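# Seat base on belt and clip front cover on

## Task

Lay the base down flat on the conveyor belt and press the front cover onto it until it clips in, without bending or breaking any of the cover's tongues or end guides; any completed unit must stay on the belt.

## Robot and tools

Robot: two arms, left_arm and right_arm, each ending in a five-finger hand (left_arm has a left hand, right_arm a right hand). Bases, in the scene frame: left_arm at (-0.004, +0.313, -0.002) m, right_arm at (-0.027, -0.279, -0.002) m. A post stands behind the arms. Loose parts may occasionally get nudged by something else.

Scene frame: origin at table-top height, midway between the arms; +x out over the table, +y toward left_arm, +z up. Image left/right does not match arm names. All printed positions, orientations and offsets use these axes.

Hand point: a spot 0.15 m out from the wrist face along the fingers and 0.05 m in front of the palm. Its +z runs along straight fingers, +y out of the palm, +x across the palm away from the thumb on the right hand (toward the thumb on the left hand). Straight fingertips extend 0.06-0.07 m past the point along +z and sit 0.06 m behind it along -y. A wrist bracket on the little-finger side reaches 0.10 m across the palm and can collide.

A row is 28 numbers, all in [-1, 1], always for both arms: left dx, dy, dz, rx, ry, rz; left little, ring, middle, index, thumb_bend, thumb_turn; left force_limit, speed; then the same 14 for the right arm. The six pose numbers are offsets, not poses: they are measured from that arm's Hand target as it stood when the action or move began, along scene axes, with the turn about the Hand target position. 1.0 = 0.6 m for dx, dy, dz and 180 degrees for the rotation vector rx, ry, rz. Six zeros ask nothing new of that arm. Finger numbers are absolute targets: -1 open/straight, +1 curled; thumb_bend -1 straight to +1 bent; thumb_turn -1 beside the palm to +1 opposite the fingers. force_limit maps -1..+1 to about 0..10 N at the fingertip (0..15 N for the two thumb motors); speed rises from near zero at -1 to full at +0.48 and above. There is no 'unchanged' value for the eight hand numbers: repeat the last row sent for that hand (or, before any was sent, its hand_measured plus hand_force_limit and hand_speed).

execute_actions(actions, cameras): actions is a list of actions; each action is up to 15 rows, one per 1/30 s step, the last row held to step 15. Every row in an action counts from that action's start pose, so sending the same offset again moves further. cameras lists names (cam_high, cam_low, or "all"); images come with an empty actions list or when asked.

move(target, speed, blend, blocking, cameras): drives each hand point in a straight line toward one row, or a list of up to 15 rows, all offsets counted from the same starting Hand targets. speed is m/s (0.002 to 4.3, default 0.25; turns up to twice that in rad/s), one value or one per target. blend, in m, rounds corners; 0 stops at each. Paths do not avoid obstacles or the other arm and are capped at 10 s. Hand numbers of later targets are applied on arrival. The result adds a 'move:' line, e.g. done, off_target, moving, held, fault, plus limits such as paced (pose clipped) or held (steps withheld). blocking=false returns after about 0.5 s while the move goes on.

wait(seconds): 0 to 3600, lets time pass with no new command; a running move continues. stop: brakes a running move. zoom_image(camera, region): region [x0, y0, x1, y1] in pixels of cam_high or cam_low (672x504), at most 504 each side. show_instructions: shows the reference images. finished_scene(scene=1): ends the scene permanently.

Results: end_effector_position (m) and end_effector_quat_wxyz per hand in scene frame, often a few cm off; Hand target (last commanded pose after a 40-degree orientation clip, the base for next offsets); joint positions, velocities, torques; hand_measured, hand_stopped_by (moving, target, force, stalled, fault), hand_load_n (positive means pushed open; a drop to about 0 signals a lost grip), hand_force_limit, hand_speed; motor temperatures. Hands often rest 1-3 cm (sometimes 5 cm) short, usually low; a fresh execute_actions with zero offsets re-requests the target, otherwise send the shortfall as an offset.

Grip: with thumb_turn fully in, thumb and fingers enclose objects about 0.035-0.065 m thick; a handle down to about 0.025 m; thumb tip against index pad can pinch a light item up to about 0.08 m. For gentle closing use speed -0.94 or below. To grip harder raise force_limit and send a target more closed than hand_measured; to loosen send one more open.

Caution: do not drop parts even slightly, release moving parts, slam, or shove hard; never hit fixed or heavy things or push anything out of the work area. Keep the hands from touching or closing on each other. Avoid overloading fingers. Long holding or pressing against unreachable poses heats motors; at 100 °C the arm goes limp for 30-60 s. A pushing arm keeps pushing until commanded back past its hand point. Joint ranges (rad): waist ±2.880, shoulder 0 to 3.142, elbow 0 to 3.019, wrist pitch -1.693 to 1.571, wrist yaw ±1.571, wrist roll ±2.094.

Each tool is called after "Request:" as name(argument=value, ...) on one line, values as JSON.

Reference images:

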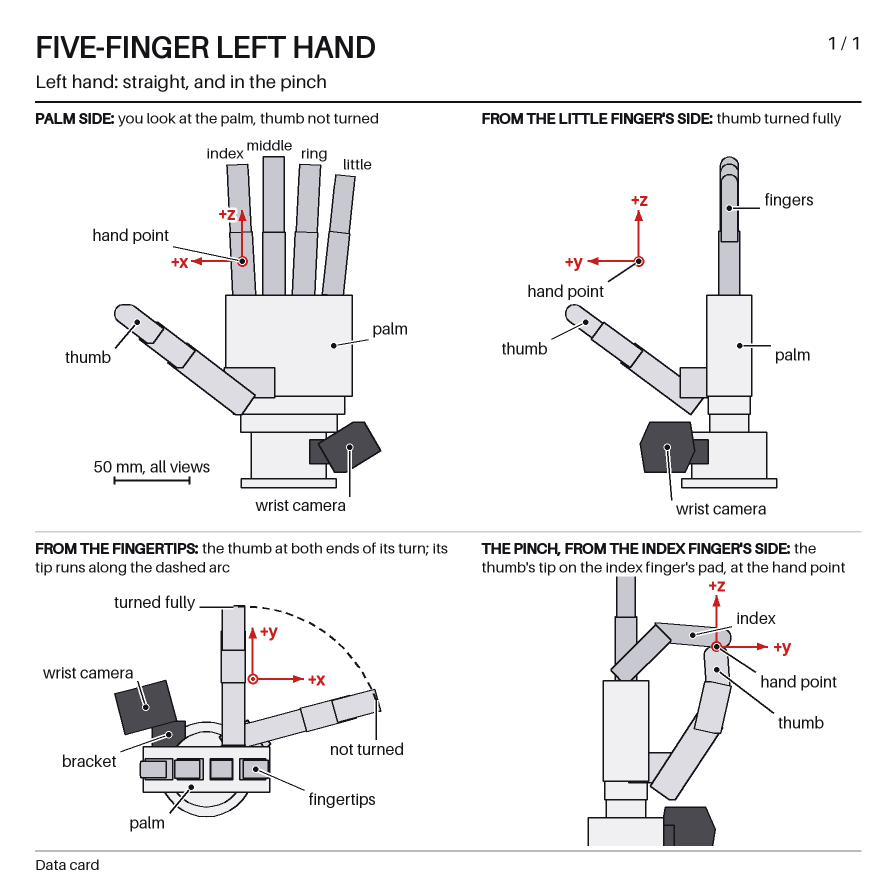

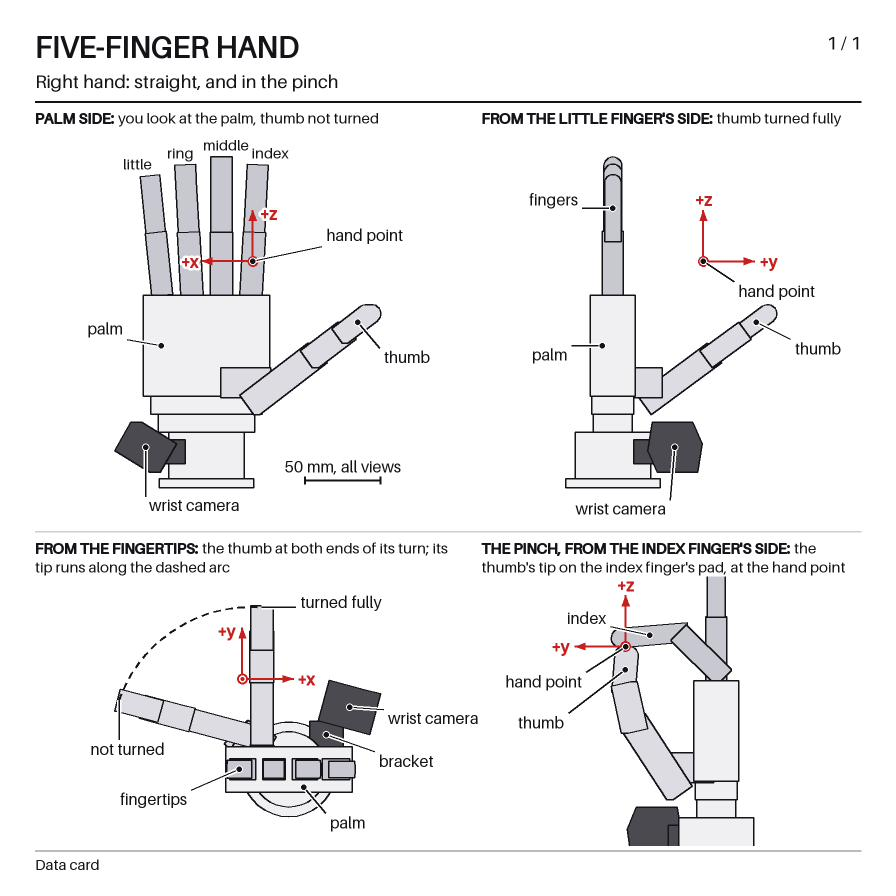

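## Session

Request:
execute_actions(actions=[], cameras=["all"])

Request:
show_instructions()

Scene clock: 0.00 s.
left_arm: end_effector_position=(+0.6308, +0.3088, +0.3782) hand_measured=(-1.000, -1.000, -1.000, -1.000, -1.000, -1.000) hand_load_n=(+0.0, +0.0, +0.0, +0.0, +0.0, +0.0) hand_stopped_by=(target, target, target, target, target, target) hand_force_limit=0.00 hand_speed=-0.80 end_effector_quat_wxyz=(+0.624, -0.666, +0.231, -0.336) | right_arm: end_effector_position=(+0.4814, -0.3939, +0.1710) hand_measured=(-1.000, -1.000, -1.000, -1.000, -1.000, -1.000) hand_load_n=(+0.0, +0.0, +0.0, +0.0, +0.0, +0.0) hand_stopped_by=(target, target, target, target, target, target) hand_force_limit=0.00 hand_speed=-0.80 end_effector_quat_wxyz=(+0.228, -0.510, +0.802, +0.210)
Joint positions: left_arm=[-0.235 1.413 1.197 0.225 -0.966 -0.153] | right_arm=[-0.478 1.954 1.75 -1.523 -0.614 -0.089]
Joint velocities: within noise
Joint torques (N m): no reading
Motor temperatures (°C): left_arm=[22 24 23 21 25 25] | right_arm=[28 23 26 24 24 22]
Heat: left arm: hottest wrist yaw 25 °C; right arm: hottest waist 28 °C.
Hand target: left_arm +0.6336, +0.3082, +0.3922; +0.625, -0.664, +0.222, -0.346 | right_arm +0.4872, -0.3968, +0.1818; +0.236, -0.514, +0.801, +0.197

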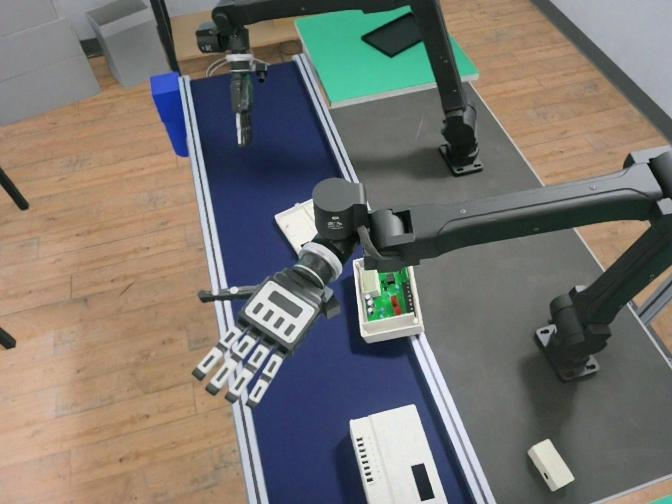

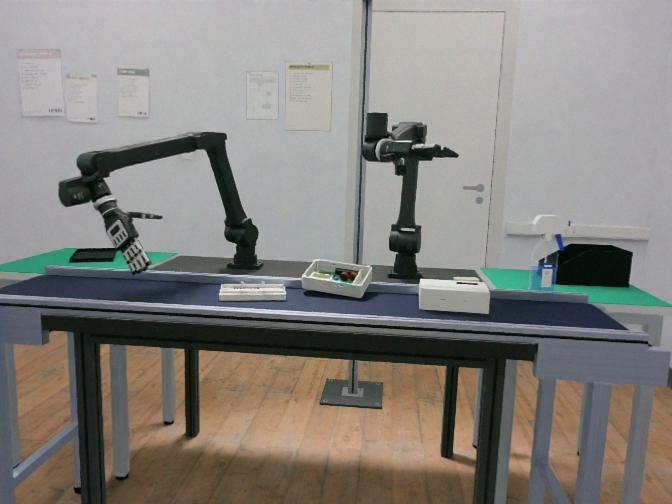

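Reference images for this scene: FIVE-FINGER LEFT HAND page 1, FIVE-FINGER HAND page 1.

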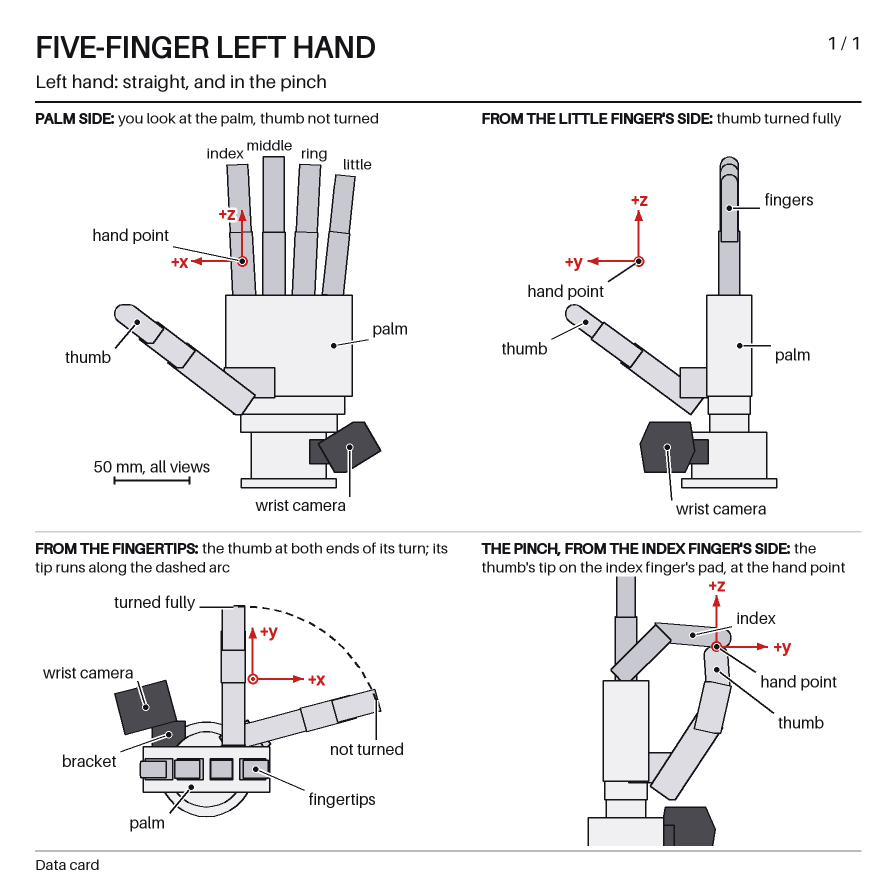

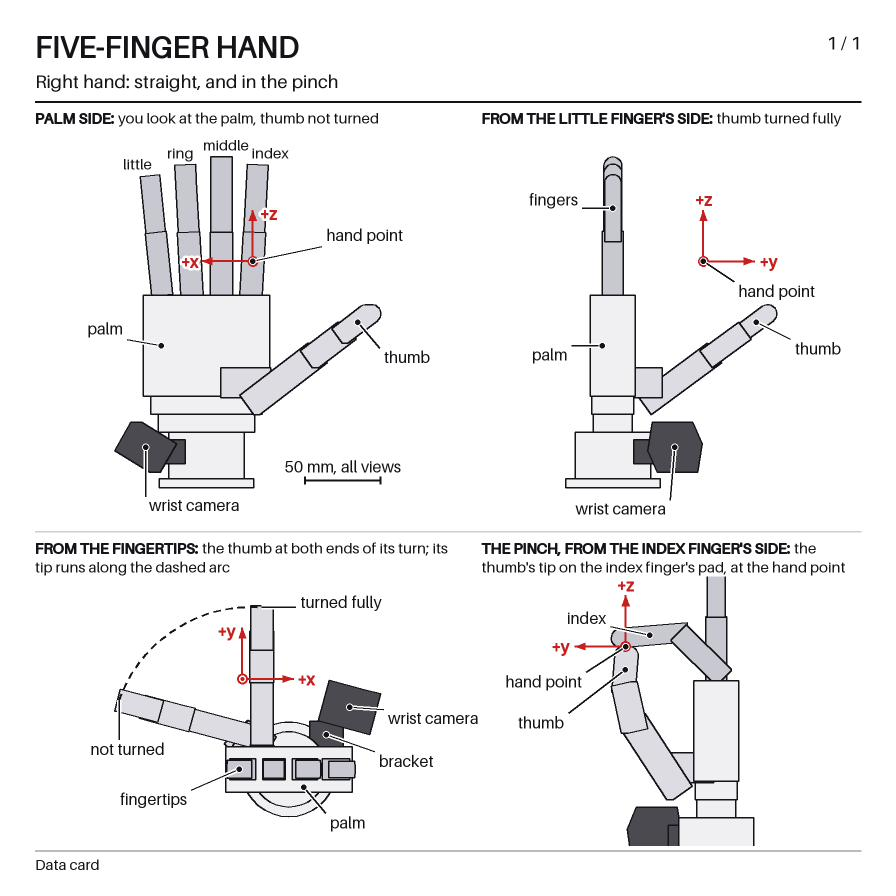

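Request:
zoom_image(camera="cam_high", region=[250, 180, 450, 360])

Request:
zoom_image(camera="cam_low", region=[200, 220, 520, 340])

Request:
zoom_image(camera="cam_high", region=[300, 360, 500, 504])

Scaled by 2.520 from the camera's image (finer frame: 960x720).

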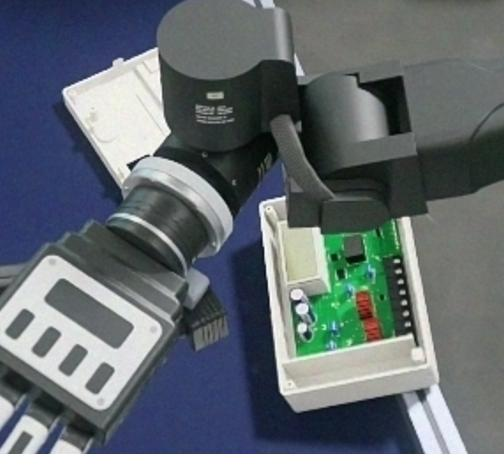

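Scaled by 1.575 from the camera's image (finer frame: 960x720).

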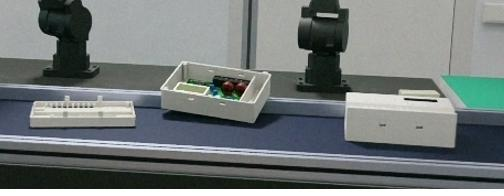

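Scaled by 2.520 from the camera's image (finer frame: 960x720).

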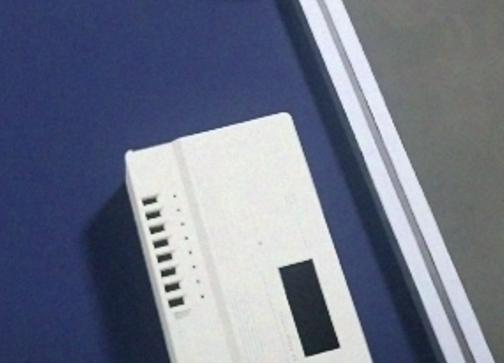

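Request:
move(target=[-0.47,0.19,0,0,0,0,-1,-1,-1,-1,-1,-1,0,-0.8,0,0,0,0,0,0,-1,-1,-1,-1,-1,-1,0,-0.8], speed=0.3, cameras=["all"])

Scene clock: 60.80 s.
left_arm: end_effector_position=(+0.3531, +0.4189, +0.3972) hand_measured=(-1.000, -1.000, -1.000, -1.000, -1.000, -1.000) hand_load_n=(+0.0, -0.5, +0.0, +0.0, +0.0, +0.0) hand_stopped_by=(target, target, target, target, target, target) hand_force_limit=0.00 hand_speed=-0.80 end_effector_quat_wxyz=(+0.627, -0.659, +0.225, -0.348) | right_arm: end_effector_position=(+0.4814, -0.3939, +0.1710) hand_measured=(-1.000, -1.000, -1.000, -1.000, -1.000, -1.000) hand_load_n=(+0.0, +0.0, +0.0, +0.0, +0.0, +0.0) hand_stopped_by=(target, target, target, target, target, target) hand_force_limit=0.00 hand_speed=-0.80 end_effector_quat_wxyz=(+0.228, -0.510, +0.802, +0.210)
Joint positions: left_arm=[0.018 0.545 0.702 -0.119 -0.704 -0.153] | right_arm=[-0.478 1.954 1.75 -1.523 -0.614 -0.089]
Joint torques (N m): left_arm=[0.79 -0.32 8.66 1.76 0.17 -0.1] | right_arm=[-1.08 -15.15 10.24 0.47 -0.54 -0.16]
Motor temperatures (°C): left_arm=[22 25 31 21 25 24] | right_arm=[28 26 30 24 24 22]
Heat: left arm: hottest elbow 31 °C; right arm: hottest elbow 30 °C.
Hand target: left_arm +0.3516, +0.4222, +0.3923; +0.625, -0.664, +0.222, -0.346 | right_arm +0.4872, -0.3968, +0.1818; +0.236, -0.514, +0.801, +0.197
Off the commanded pose: left_arm 0.006 m, 1 deg | right_arm 0.013 m, 2 deg.
move: done

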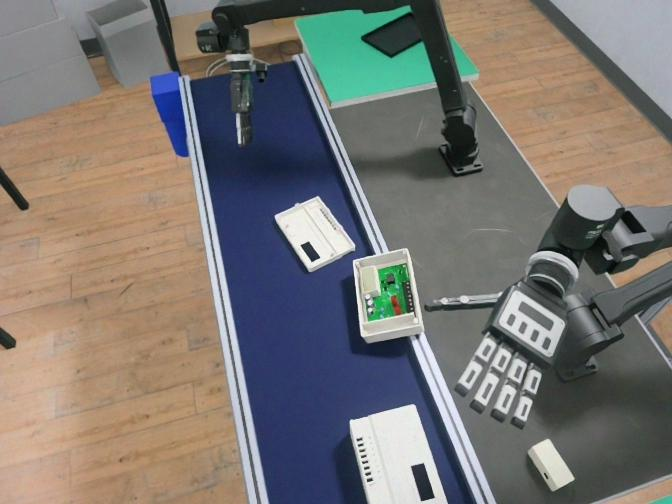

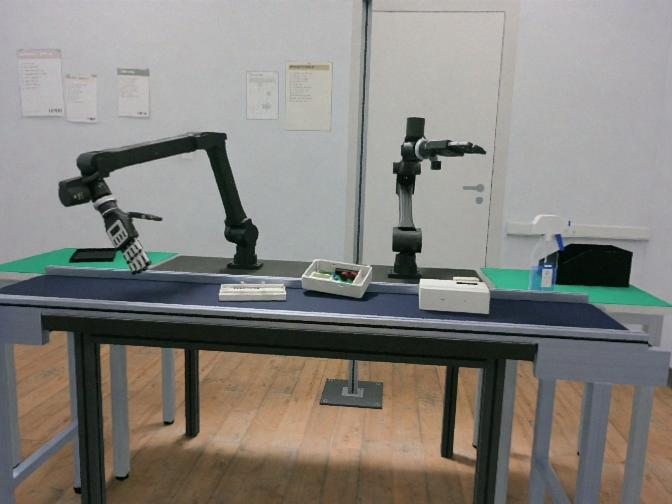

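Request:
zoom_image(camera="cam_high", region=[260, 185, 360, 285])

Request:
zoom_image(camera="cam_high", region=[340, 240, 440, 350])

Request:
zoom_image(camera="cam_low", region=[200, 250, 300, 310])

Request:
zoom_image(camera="cam_low", region=[290, 250, 390, 310])

Request:
zoom_image(camera="cam_low", region=[400, 260, 500, 320])

Request:
zoom_image(camera="cam_high", region=[340, 390, 480, 504])

Scaled by 5.040 from the camera's image (finer frame: 960x720).

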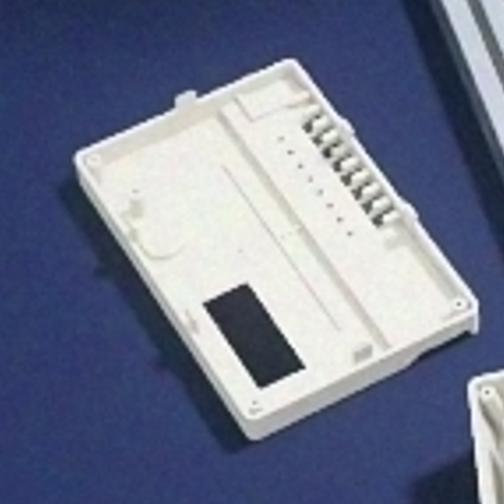

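Scaled by 4.582 from the camera's image (finer frame: 960x720).

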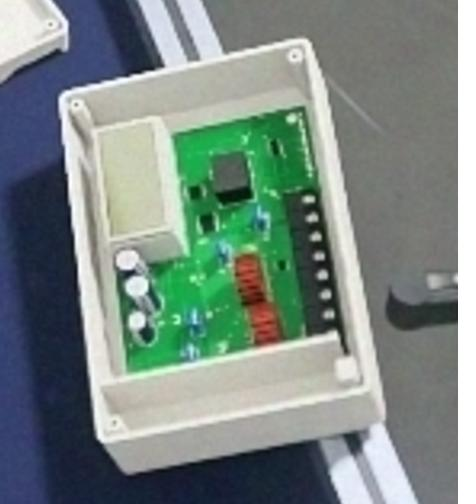

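Scaled by 5.040 from the camera's image (finer frame: 960x720).

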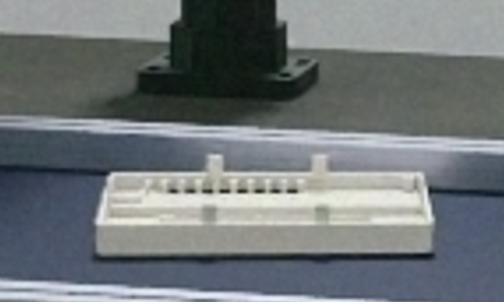

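Scaled by 5.040 from the camera's image (finer frame: 960x720).

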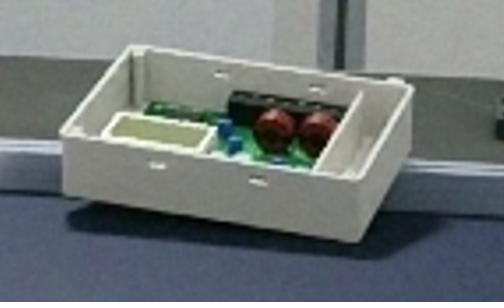

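Scaled by 5.040 from the camera's image (finer frame: 960x720).

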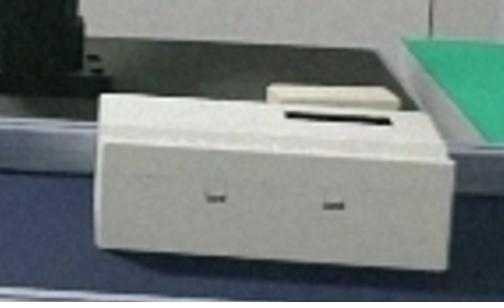

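Scaled by 3.600 from the camera's image (finer frame: 960x720).

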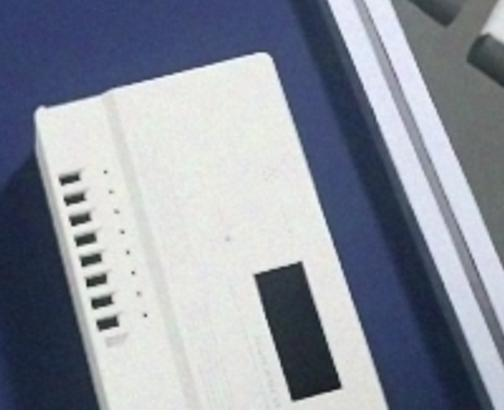

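Request:
move(target=[[0.02,-0.15,-0.05,-0.2,0.15,0.05,-1,-1,-1,-1,-1,-1,0,-0.8,-0.05,0.2,0.2,-0.05,0.08,-0.2,-1,-1,-1,-1,-1,-1,0,-0.8],[0.0557,-0.3953,-0.187,-0.4178,0.2922,0.108,-1,-1,-1,-1,-1,-1,0,-0.8,-0.2203,0.678,0.1637,-0.1194,0.1781,-0.4149,-1,-1,-1,-1,-1,-1,0,-0.8]], speed=0.2, blend=0.05, cameras=["all"])

Scene clock: 406.13 s.
left_arm: end_effector_position=(+0.3751, +0.1919, +0.2654) hand_measured=(-1.000, -1.000, -1.000, -1.000, -1.000, -1.000) hand_load_n=(+0.0, +0.0, +0.0, +0.0, +0.0, +0.0) hand_stopped_by=(target, target, target, target, target, target) hand_force_limit=0.00 hand_speed=-0.80 end_effector_quat_wxyz=(-0.002, +0.994, -0.106, -0.013) | right_arm: end_effector_position=(+0.3461, -0.0013, +0.2604) hand_measured=(-1.000, -1.000, -1.000, -1.000, -1.000, -1.000) hand_load_n=(+0.0, +0.0, +0.0, +0.0, +0.0, +0.0) hand_stopped_by=(target, target, target, target, target, target) hand_force_limit=0.00 hand_speed=-0.80 end_effector_quat_wxyz=(-0.043, -0.012, +0.998, +0.032)
Joint positions: left_arm=[-0.165 1.316 1.375 -1.656 -0.002 -1.512] | right_arm=[0.517 1.431 1.465 -1.649 -0.098 2.063]
Joint torques (N m): left_arm=[-0.91 -7.36 11.74 0.09 0.17 -0.1] | right_arm=[-0.09 -8.35 13.16 0.38 -0.28 -0.07]
Heat: left arm: hottest elbow 33 °C; right arm: hottest elbow 33 °C.
Hand target: left_arm +0.3851, +0.1850, +0.2801; +0.000, +0.994, -0.105, +0.000 | right_arm +0.3551, +0.0100, +0.2802; +0.000, +0.104, +0.995, +0.000
Off the commanded pose: left_arm 0.019 m, 2 deg | right_arm 0.024 m, 15 deg.
joint sent to its limit (right arm) — joint 6 (wrist roll), upper limit. The joint targets are off in orientation, not in position.
move: off_target (left_arm, right_arm)

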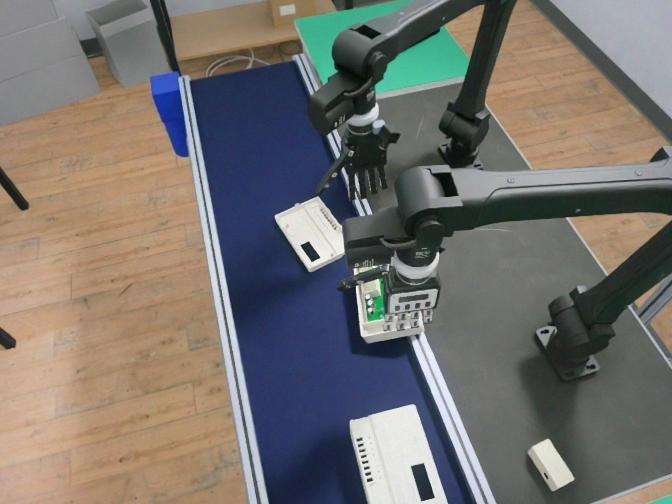

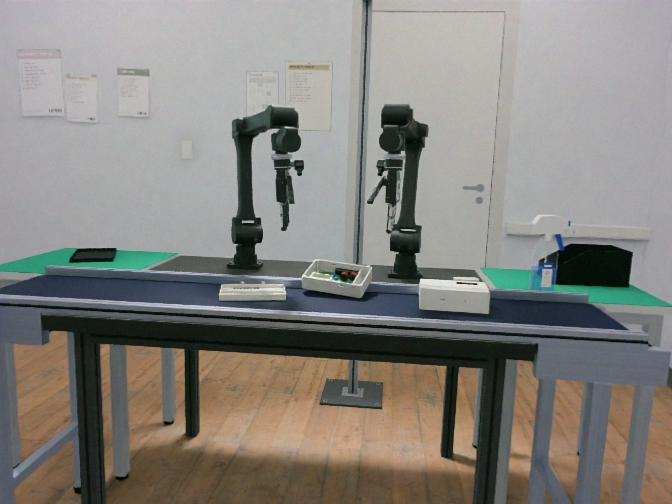

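Request:
move(target=[-0.012,-0.005,-0.233,0,0,0.067,-1,-1,-1,-1,-1,-1,0,-0.8,0.012,-0.017,-0.233,0,0,0.07,-1,-1,-1,-1,-1,-1,0,-0.8], speed=0.15, cameras=["all"])

Scene clock: 491.20 s.
left_arm: end_effector_position=(+0.3789, +0.1868, +0.1419) hand_measured=(-1.000, -1.000, -1.000, -1.000, -1.000, -1.000) hand_load_n=(+0.0, +0.0, +0.0, +0.0, +0.0, +0.0) hand_stopped_by=(target, target, target, target, target, target) hand_force_limit=0.00 hand_speed=-0.80 end_effector_quat_wxyz=(-0.001, +1.000, -0.001, -0.002) | right_arm: end_effector_position=(+0.3631, -0.0058, +0.1406) hand_measured=(-1.000, -1.000, -1.000, -1.000, -1.000, -1.000) hand_load_n=(+0.0, +0.0, +0.0, +0.0, +0.0, +0.0) hand_stopped_by=(target, target, target, target, target, target) hand_force_limit=0.00 hand_speed=-0.80 end_effector_quat_wxyz=(-0.007, -0.016, +1.000, +0.005)
Joint positions: left_arm=[-0.196 1.315 1.045 -1.306 -0.001 -1.754] | right_arm=[0.525 1.476 1.202 -1.304 -0.015 2.063]
Joint torques (N m): left_arm=[-0.97 -8.06 7.16 0.94 0.08 -0.1] | right_arm=[0.03 -9.11 8.44 0.91 0.16 -0.08]
Motor temperatures (°C): left_arm=[22 25 36 21 25 24] | right_arm=[28 25 40 24 24 22]
Heat: left arm: hottest elbow 36 °C; right arm: hottest elbow 40 °C.
Hand target: left_arm +0.3778, +0.1821, +0.1403; +0.000, +1.000, +0.000, +0.000 | right_arm +0.3624, -0.0003, +0.1404; +0.000, -0.006, +1.000, +0.000
Off the commanded pose: left_arm 0.005 m, 0 deg | right_arm 0.006 m, 2 deg.
joint sent to its limit (right arm) — joint 6 (wrist roll), upper limit. The joint targets still meet the commanded pose.
move: done

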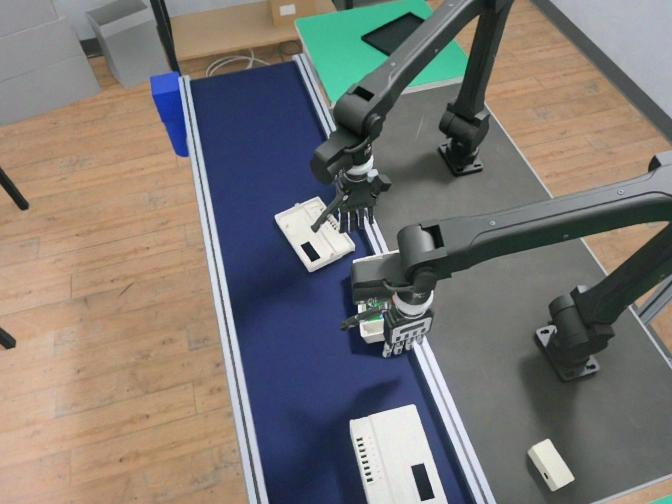

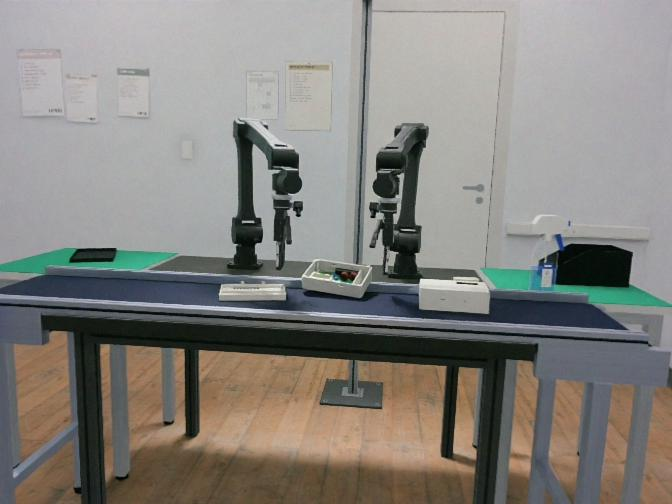

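Request:
zoom_image(camera="cam_low", region=[220, 180, 420, 320])

Request:
zoom_image(camera="cam_high", region=[300, 190, 460, 370])

Scaled by 2.520 from the camera's image (finer frame: 960x720).

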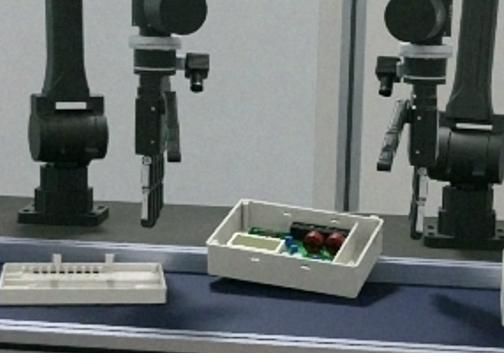

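Scaled by 2.800 from the camera's image (finer frame: 960x720).

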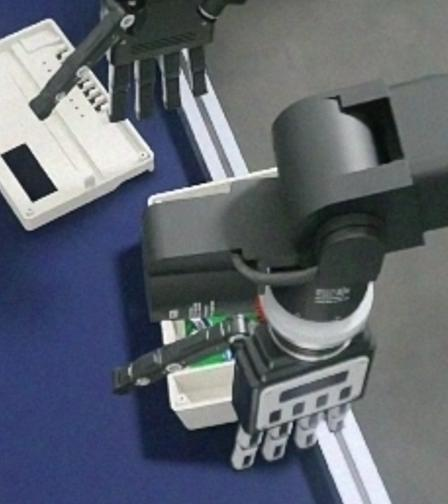

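Request:
move(target=[[0,0,-0.037,0,0,0,-1,-1,-1,-1,-1,-1,0,-0.8,0,0,-0.037,0,0,0,-1,-1,-1,-1,-1,-1,0,-0.8],[0,-0.033,-0.037,0,0,0,-1,-1,-1,-1,-1,-1,0,-0.8,0,0.067,-0.037,0,0,0,-1,-1,-1,-1,-1,-1,0,-0.8]], speed=0.08, cameras=["all"])

Request:
zoom_image(camera="cam_low", region=[240, 200, 420, 320])

Request:
zoom_image(camera="cam_high", region=[300, 190, 460, 370])

Scene clock: 520.43 s.
left_arm: end_effector_position=(+0.3747, +0.1674, +0.1214) hand_measured=(-1.000, -1.000, -1.000, -1.000, -1.000, -1.000) hand_load_n=(+0.0, +0.0, +0.0, +0.0, +0.0, +0.0) hand_stopped_by=(target, target, target, target, target, target) hand_force_limit=0.00 hand_speed=-0.80 end_effector_quat_wxyz=(+0.000, +1.000, -0.002, +0.000) | right_arm: end_effector_position=(+0.3469, +0.0230, +0.1001) hand_measured=(-1.000, -1.000, -1.000, -1.000, -1.000, -1.000) hand_load_n=(+0.0, +0.0, +0.0, +0.0, +0.0, +0.0) hand_stopped_by=(target, target, target, target, target, target) hand_force_limit=0.00 hand_speed=-0.80 end_effector_quat_wxyz=(-0.029, -0.047, +0.998, +0.002)
Joint positions: left_arm=[-0.251 1.328 1.001 -1.243 -0.001 -1.807] | right_arm=[0.587 1.547 1.173 -1.246 -0.033 2.063]
Joint torques (N m): left_arm=[-0.85 -6.83 7.97 0.95 0.08 -0.09] | right_arm=[-0.21 -9.29 12.34 0.69 -0.2 -0.06]
Heat: left arm: hottest elbow 35 °C; right arm: hottest elbow 38 °C.
Hand target: left_arm +0.3777, +0.1623, +0.1180; +0.000, +1.000, +0.000, +0.000 | right_arm +0.3622, +0.0400, +0.1180; +0.000, -0.006, +1.000, +0.000
Off the commanded pose: left_arm 0.007 m, 0 deg | right_arm 0.029 m, 6 deg.
joint sent to its limit (right arm) — joint 6 (wrist roll), upper limit. The joint targets are off in orientation, not in position.
move: off_target (right_arm)

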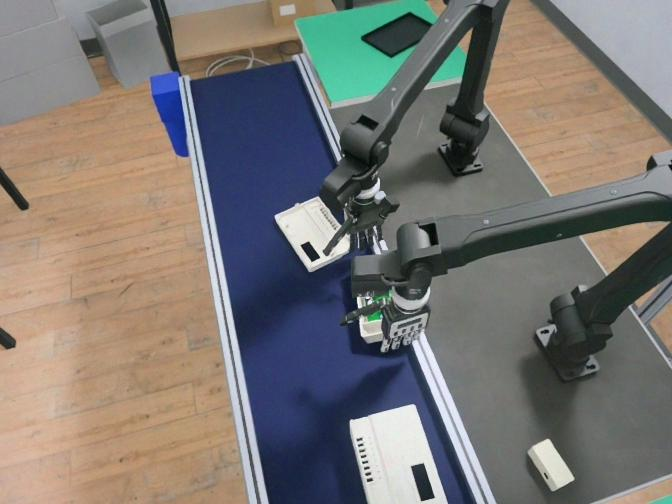

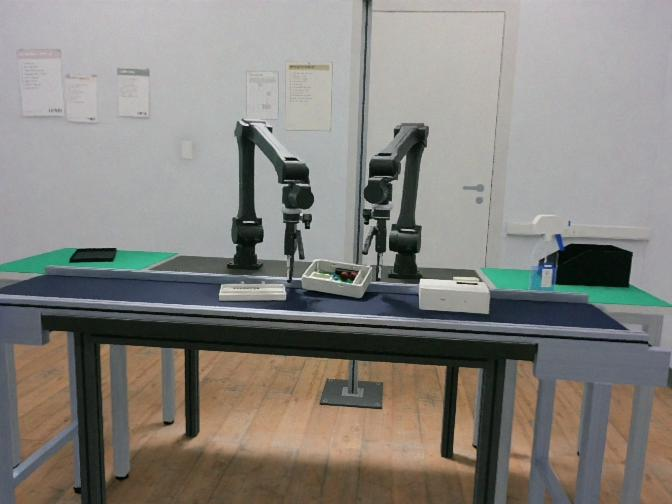

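Scaled by 2.800 from the camera's image (finer frame: 960x720).

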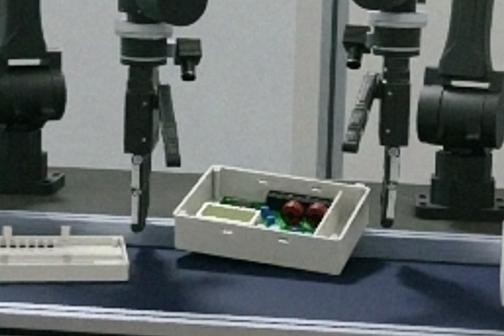

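Scaled by 2.800 from the camera's image (finer frame: 960x720).

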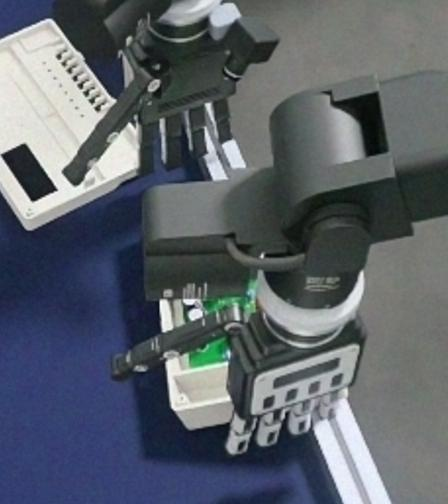

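Request:
move(target=[0,0,0,0,0,0.033,-1,-1,-1,-1,-1,-1,0,-0.8,0,0,0.005,0,0,0.033,-1,-1,-1,-1,-1,-1,0,-0.8], speed=0.08)

Scene clock: 546.37 s.
left_arm: end_effector_position=(+0.3798, +0.1666, +0.1214) hand_measured=(-1.000, -1.000, -1.000, -1.000, -1.000, -1.000) hand_load_n=(+0.0, +0.0, +0.0, +0.0, +0.0, +0.0) hand_stopped_by=(target, target, target, target, target, target) hand_force_limit=0.00 hand_speed=-0.80 end_effector_quat_wxyz=(+0.000, +0.999, +0.051, +0.000) | right_arm: end_effector_position=(+0.3497, +0.0251, +0.1029) hand_measured=(-1.000, -1.000, -1.000, -1.000, -1.000, -1.000) hand_load_n=(+0.0, +0.0, +0.0, +0.0, +0.0, -0.5) hand_stopped_by=(target, target, target, target, target, target) hand_force_limit=0.00 hand_speed=-0.80 end_effector_quat_wxyz=(-0.018, -0.053, +0.998, -0.008)
Joint positions: left_arm=[-0.264 1.328 1.001 -1.243 -0.001 -1.924] | right_arm=[0.598 1.547 1.183 -1.246 -0.005 2.063]
Joint torques (N m): left_arm=[-0.97 -7.82 6.97 0.92 0.08 -0.09] | right_arm=[0.09 -9.35 12.4 0.29 0.13 -0.11]
Heat: left arm: hottest elbow 34 °C; right arm: hottest elbow 39 °C.
Hand target: left_arm +0.3777, +0.1622, +0.1180; +0.000, +0.999, +0.052, +0.000 | right_arm +0.3623, +0.0399, +0.1211; +0.000, -0.057, +0.998, +0.000
Off the commanded pose: left_arm 0.006 m, 0 deg | right_arm 0.027 m, 2 deg.
move: off_target (right_arm)

Request:
move(target=[0,0,0,0,0,0,-1,-1,-1,-1,-1,-1,0,-0.8,0.01,0.0,0.04,0,0,0,-1,-1,-1,-1,-1,-1,0,-0.8], speed=0.08)

Scene clock: 553.60 s.
left_arm: end_effector_position=(+0.3799, +0.1667, +0.1214) hand_measured=(-1.000, -1.000, -1.000, -1.000, -1.000, -1.000) hand_load_n=(+0.0, +0.0, +0.0, +0.0, +0.0, +0.0) hand_stopped_by=(target, target, target, target, target, target) hand_force_limit=0.00 hand_speed=-0.80 end_effector_quat_wxyz=(+0.000, +0.999, +0.051, +0.000) | right_arm: end_effector_position=(+0.3545, +0.0283, +0.1241) hand_measured=(-1.000, -1.000, -1.000, -1.000, -1.000, -1.000) hand_load_n=(+0.0, +0.0, +0.0, +0.0, +0.0, +0.0) hand_stopped_by=(target, target, target, target, target, target) hand_force_limit=0.00 hand_speed=-0.80 end_effector_quat_wxyz=(-0.020, -0.053, +0.998, -0.009)
Joint positions: left_arm=[-0.264 1.328 1.001 -1.243 -0.001 -1.925] | right_arm=[0.598 1.547 1.243 -1.311 -0.005 2.063]
Joint torques (N m): left_arm=[-0.97 -7.82 6.95 0.91 0.08 -0.1] | right_arm=[-0.44 -10.11 12.59 0.32 0.19 -0.23]
Heat: left arm: hottest elbow 34 °C; right arm: hottest elbow 38 °C.
Hand target: left_arm +0.3777, +0.1622, +0.1180; +0.000, +0.999, +0.052, +0.000 | right_arm +0.3683, +0.0399, +0.1450; +0.000, -0.057, +0.998, +0.000
Off the commanded pose: left_arm 0.006 m, 0 deg | right_arm 0.028 m, 3 deg.
move: off_target (right_arm)

Request:
move(target=[0,-0.02,0,0,0,0,-1,-1,-1,-1,-1,-1,0,-0.8,0.01,0.03,-0.01,0,0,0,-1,-1,-1,-1,-1,-1,0,-0.8], speed=0.05, cameras=["all"])

Request:
zoom_image(camera="cam_low", region=[240, 200, 420, 320])

Request:
zoom_image(camera="cam_high", region=[300, 190, 460, 370])

Scene clock: 564.20 s.
left_arm: end_effector_position=(+0.3769, +0.1559, +0.1214) hand_measured=(-1.000, -1.000, -1.000, -1.000, -1.000, -1.000) hand_load_n=(+0.0, +0.0, +0.0, +0.0, +0.0, +0.0) hand_stopped_by=(target, target, target, target, target, target) hand_force_limit=0.00 hand_speed=-0.80 end_effector_quat_wxyz=(+0.000, +0.999, +0.051, +0.000) | right_arm: end_effector_position=(+0.3592, +0.0412, +0.1194) hand_measured=(-1.000, -1.000, -1.000, -1.000, -1.000, -1.000) hand_load_n=(+0.0, +0.0, +0.0, +0.0, +0.0, +0.0) hand_stopped_by=(target, target, target, target, target, target) hand_force_limit=0.00 hand_speed=-0.80 end_effector_quat_wxyz=(-0.023, -0.061, +0.998, -0.011)
Joint positions: left_arm=[-0.294 1.328 1.001 -1.243 -0.001 -1.955] | right_arm=[0.614 1.584 1.274 -1.311 -0.005 2.063]
Joint torques (N m): left_arm=[-1.03 -7.18 7.62 0.94 0.08 -0.14] | right_arm=[-0.38 -9.93 12.71 0.58 0.03 -0.07]
Heat: left arm: hottest elbow 33 °C; right arm: hottest elbow 39 °C.
Hand target: left_arm +0.3778, +0.1503, +0.1180; +0.000, +0.999, +0.052, +0.000 | right_arm +0.3743, +0.0579, +0.1390; +0.000, -0.057, +0.998, +0.000
Off the commanded pose: left_arm 0.007 m, 0 deg | right_arm 0.030 m, 3 deg.
joint sent to its limit (right arm) — joint 6 (wrist roll), upper limit. The joint targets still meet the commanded pose.
move: off_target (right_arm)

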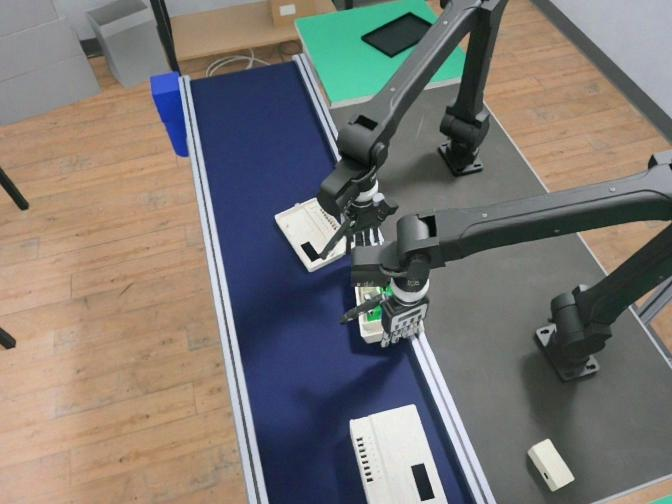

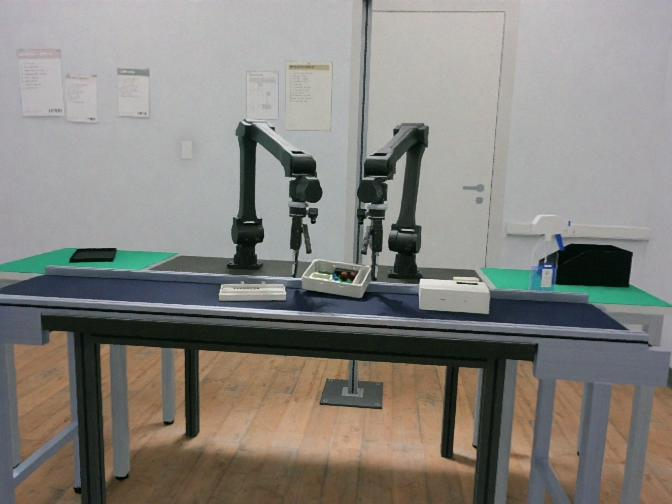

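Scaled by 2.800 from the camera's image (finer frame: 960x720).

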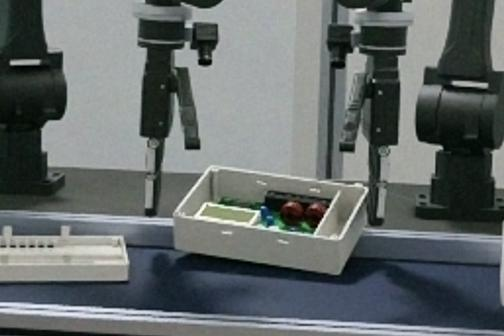

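Scaled by 2.800 from the camera's image (finer frame: 960x720).

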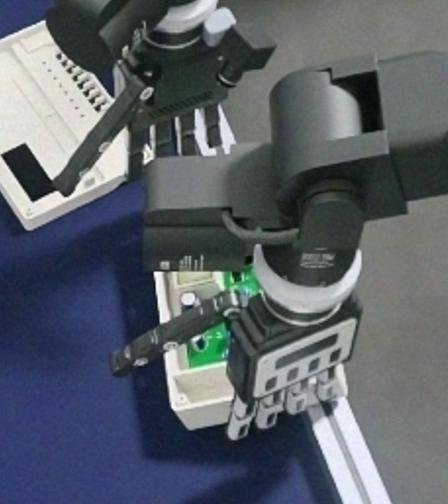

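Request:
move(target=[0,-0.02,0,0,0,0,-1,-1,-1,-1,-1,-1,0,-0.8,0.0,0.025,-0.01,0,0,0,-1,-1,-1,-1,-1,-1,0,-0.8], speed=0.05, cameras=["all"])

Request:
zoom_image(camera="cam_low", region=[240, 200, 420, 320])

Request:
zoom_image(camera="cam_high", region=[300, 190, 460, 370])

Scene clock: 587.83 s.
left_arm: end_effector_position=(+0.3733, +0.1447, +0.1195) hand_measured=(-1.000, -1.000, -1.000, -1.000, -1.000, -1.000) hand_load_n=(+0.0, +0.0, +0.0, +0.0, +0.0, +0.0) hand_stopped_by=(target, target, target, target, target, target) hand_force_limit=0.00 hand_speed=-0.80 end_effector_quat_wxyz=(-0.001, +0.999, +0.050, -0.002) | right_arm: end_effector_position=(+0.3588, +0.0540, +0.1137) hand_measured=(-1.000, -1.000, -1.000, -1.000, -1.000, -1.000) hand_load_n=(+0.0, +0.5, +0.0, +0.0, +0.0, +0.0) hand_stopped_by=(target, target, target, target, target, target) hand_force_limit=0.00 hand_speed=-0.80 end_effector_quat_wxyz=(-0.025, -0.071, +0.997, -0.011)
Joint positions: left_arm=[-0.327 1.333 1.001 -1.243 -0.001 -1.987] | right_arm=[0.634 1.611 1.292 -1.307 -0.008 2.063]
Joint torques (N m): left_arm=[-0.91 -6.89 8.36 0.95 0.08 -0.12] | right_arm=[-0.38 -10.46 12.74 0.81 -0.16 -0.05]
Heat: left arm: hottest elbow 33 °C; right arm: hottest elbow 40 °C.
Hand target: left_arm +0.3778, +0.1383, +0.1180; +0.000, +0.999, +0.052, +0.000 | right_arm +0.3743, +0.0729, +0.1332; +0.000, -0.057, +0.998, +0.000
Off the commanded pose: left_arm 0.008 m, 0 deg | right_arm 0.031 m, 4 deg.
joint sent to its limit (right arm) — joint 6 (wrist roll), upper limit. The joint targets still meet the commanded pose.
move: off_target (right_arm)

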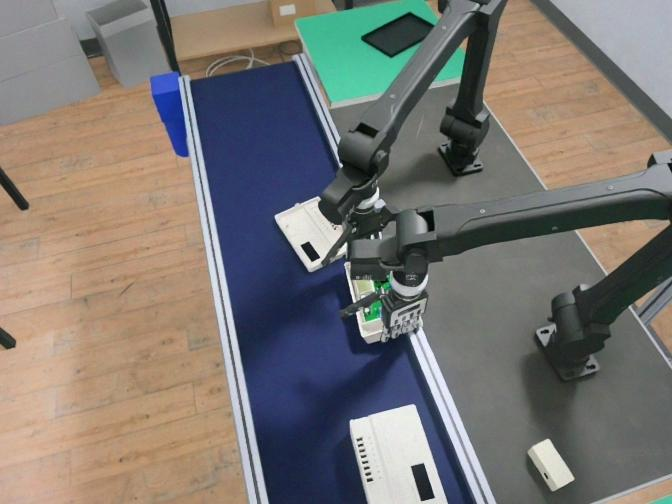

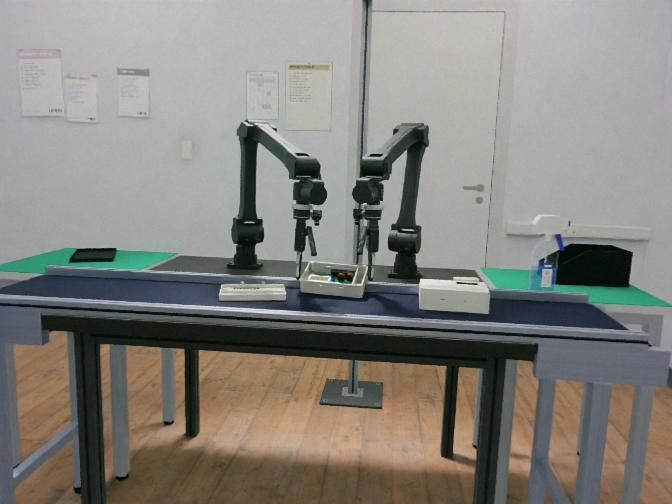

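Scaled by 2.800 from the camera's image (finer frame: 960x720).

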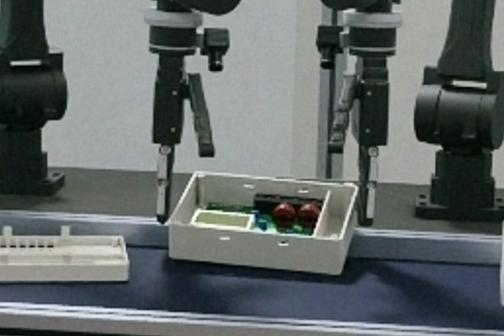

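Scaled by 2.800 from the camera's image (finer frame: 960x720).

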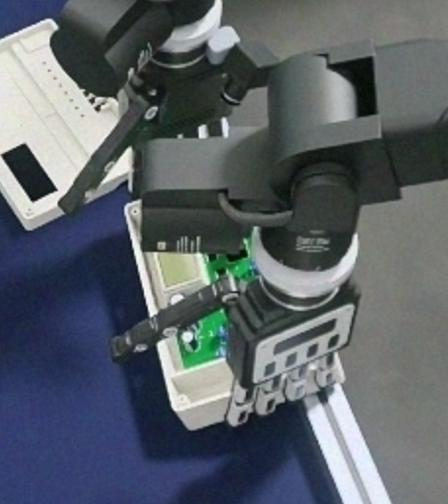

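Request:
move(target=[0,-0.02,0,0,0,0,-1,-1,-1,-1,-1,-1,0,-0.8,0.0,0.02,-0.0,0,0,0,-1,-1,-1,-1,-1,-1,0,-0.8], speed=0.05, cameras=["all"])

Request:
zoom_image(camera="cam_low", region=[240, 200, 420, 320])

Request:
zoom_image(camera="cam_high", region=[300, 190, 460, 370])

Scene clock: 600.90 s.
left_arm: end_effector_position=(+0.3707, +0.1375, +0.1165) hand_measured=(-1.000, -1.000, -1.000, -1.000, -1.000, -1.000) hand_load_n=(+0.0, +0.0, +0.0, +0.0, +0.0, +0.0) hand_stopped_by=(target, target, target, target, target, target) hand_force_limit=0.00 hand_speed=-0.80 end_effector_quat_wxyz=(-0.005, +0.999, +0.049, -0.004) | right_arm: end_effector_position=(+0.3648, +0.0610, +0.1154) hand_measured=(-1.000, -1.000, -1.000, -1.000, -1.000, -1.000) hand_load_n=(+0.0, +0.0, +0.5, +0.0, +0.0, +0.0) hand_stopped_by=(target, target, target, target, target, target) hand_force_limit=0.00 hand_speed=-0.80 end_effector_quat_wxyz=(-0.022, -0.070, +0.997, -0.009)
Joint positions: left_arm=[-0.351 1.341 1.001 -1.243 -0.005 -2.009] | right_arm=[0.638 1.627 1.316 -1.307 -0.009 2.069]
Joint torques (N m): left_arm=[-1.44 -6.71 9.13 0.98 0.29 -0.23] | right_arm=[0.73 -9.99 12.6 0.65 -0.35 -0.13]
Heat: left arm: hottest elbow 33 °C; right arm: hottest elbow 41 °C.
Hand target: left_arm +0.3777, +0.1263, +0.1180; +0.000, +0.999, +0.052, +0.000 | right_arm +0.3742, +0.0850, +0.1330; +0.000, -0.058, +0.998, +0.000
Off the commanded pose: left_arm 0.013 m, 1 deg | right_arm 0.031 m, 3 deg.
joint sent to its limit (right arm) — joint 6 (wrist roll), upper limit. The joint targets are off in orientation, not in position.
joint at its limit (left arm) — joint 6 (wrist roll), lower limit.
move: off_target (left_arm, right_arm)

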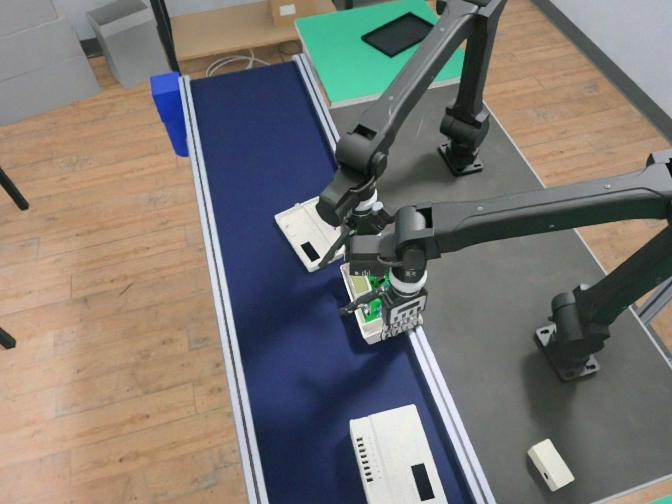

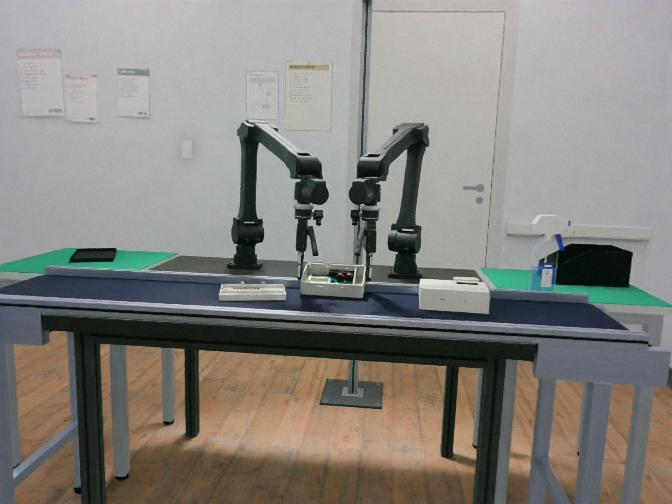

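Scaled by 2.800 from the camera's image (finer frame: 960x720).

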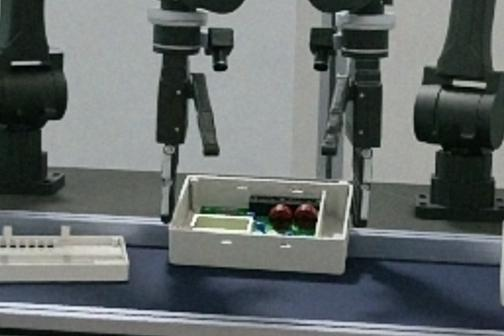

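Scaled by 2.800 from the camera's image (finer frame: 960x720).

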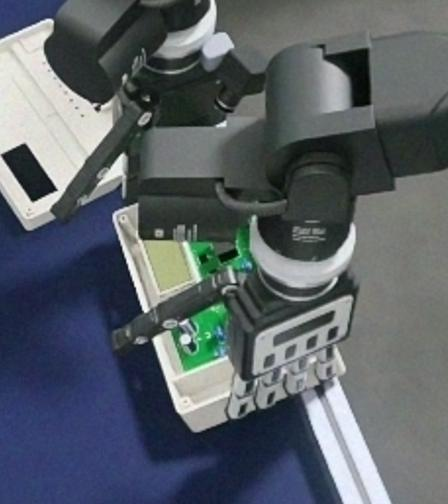

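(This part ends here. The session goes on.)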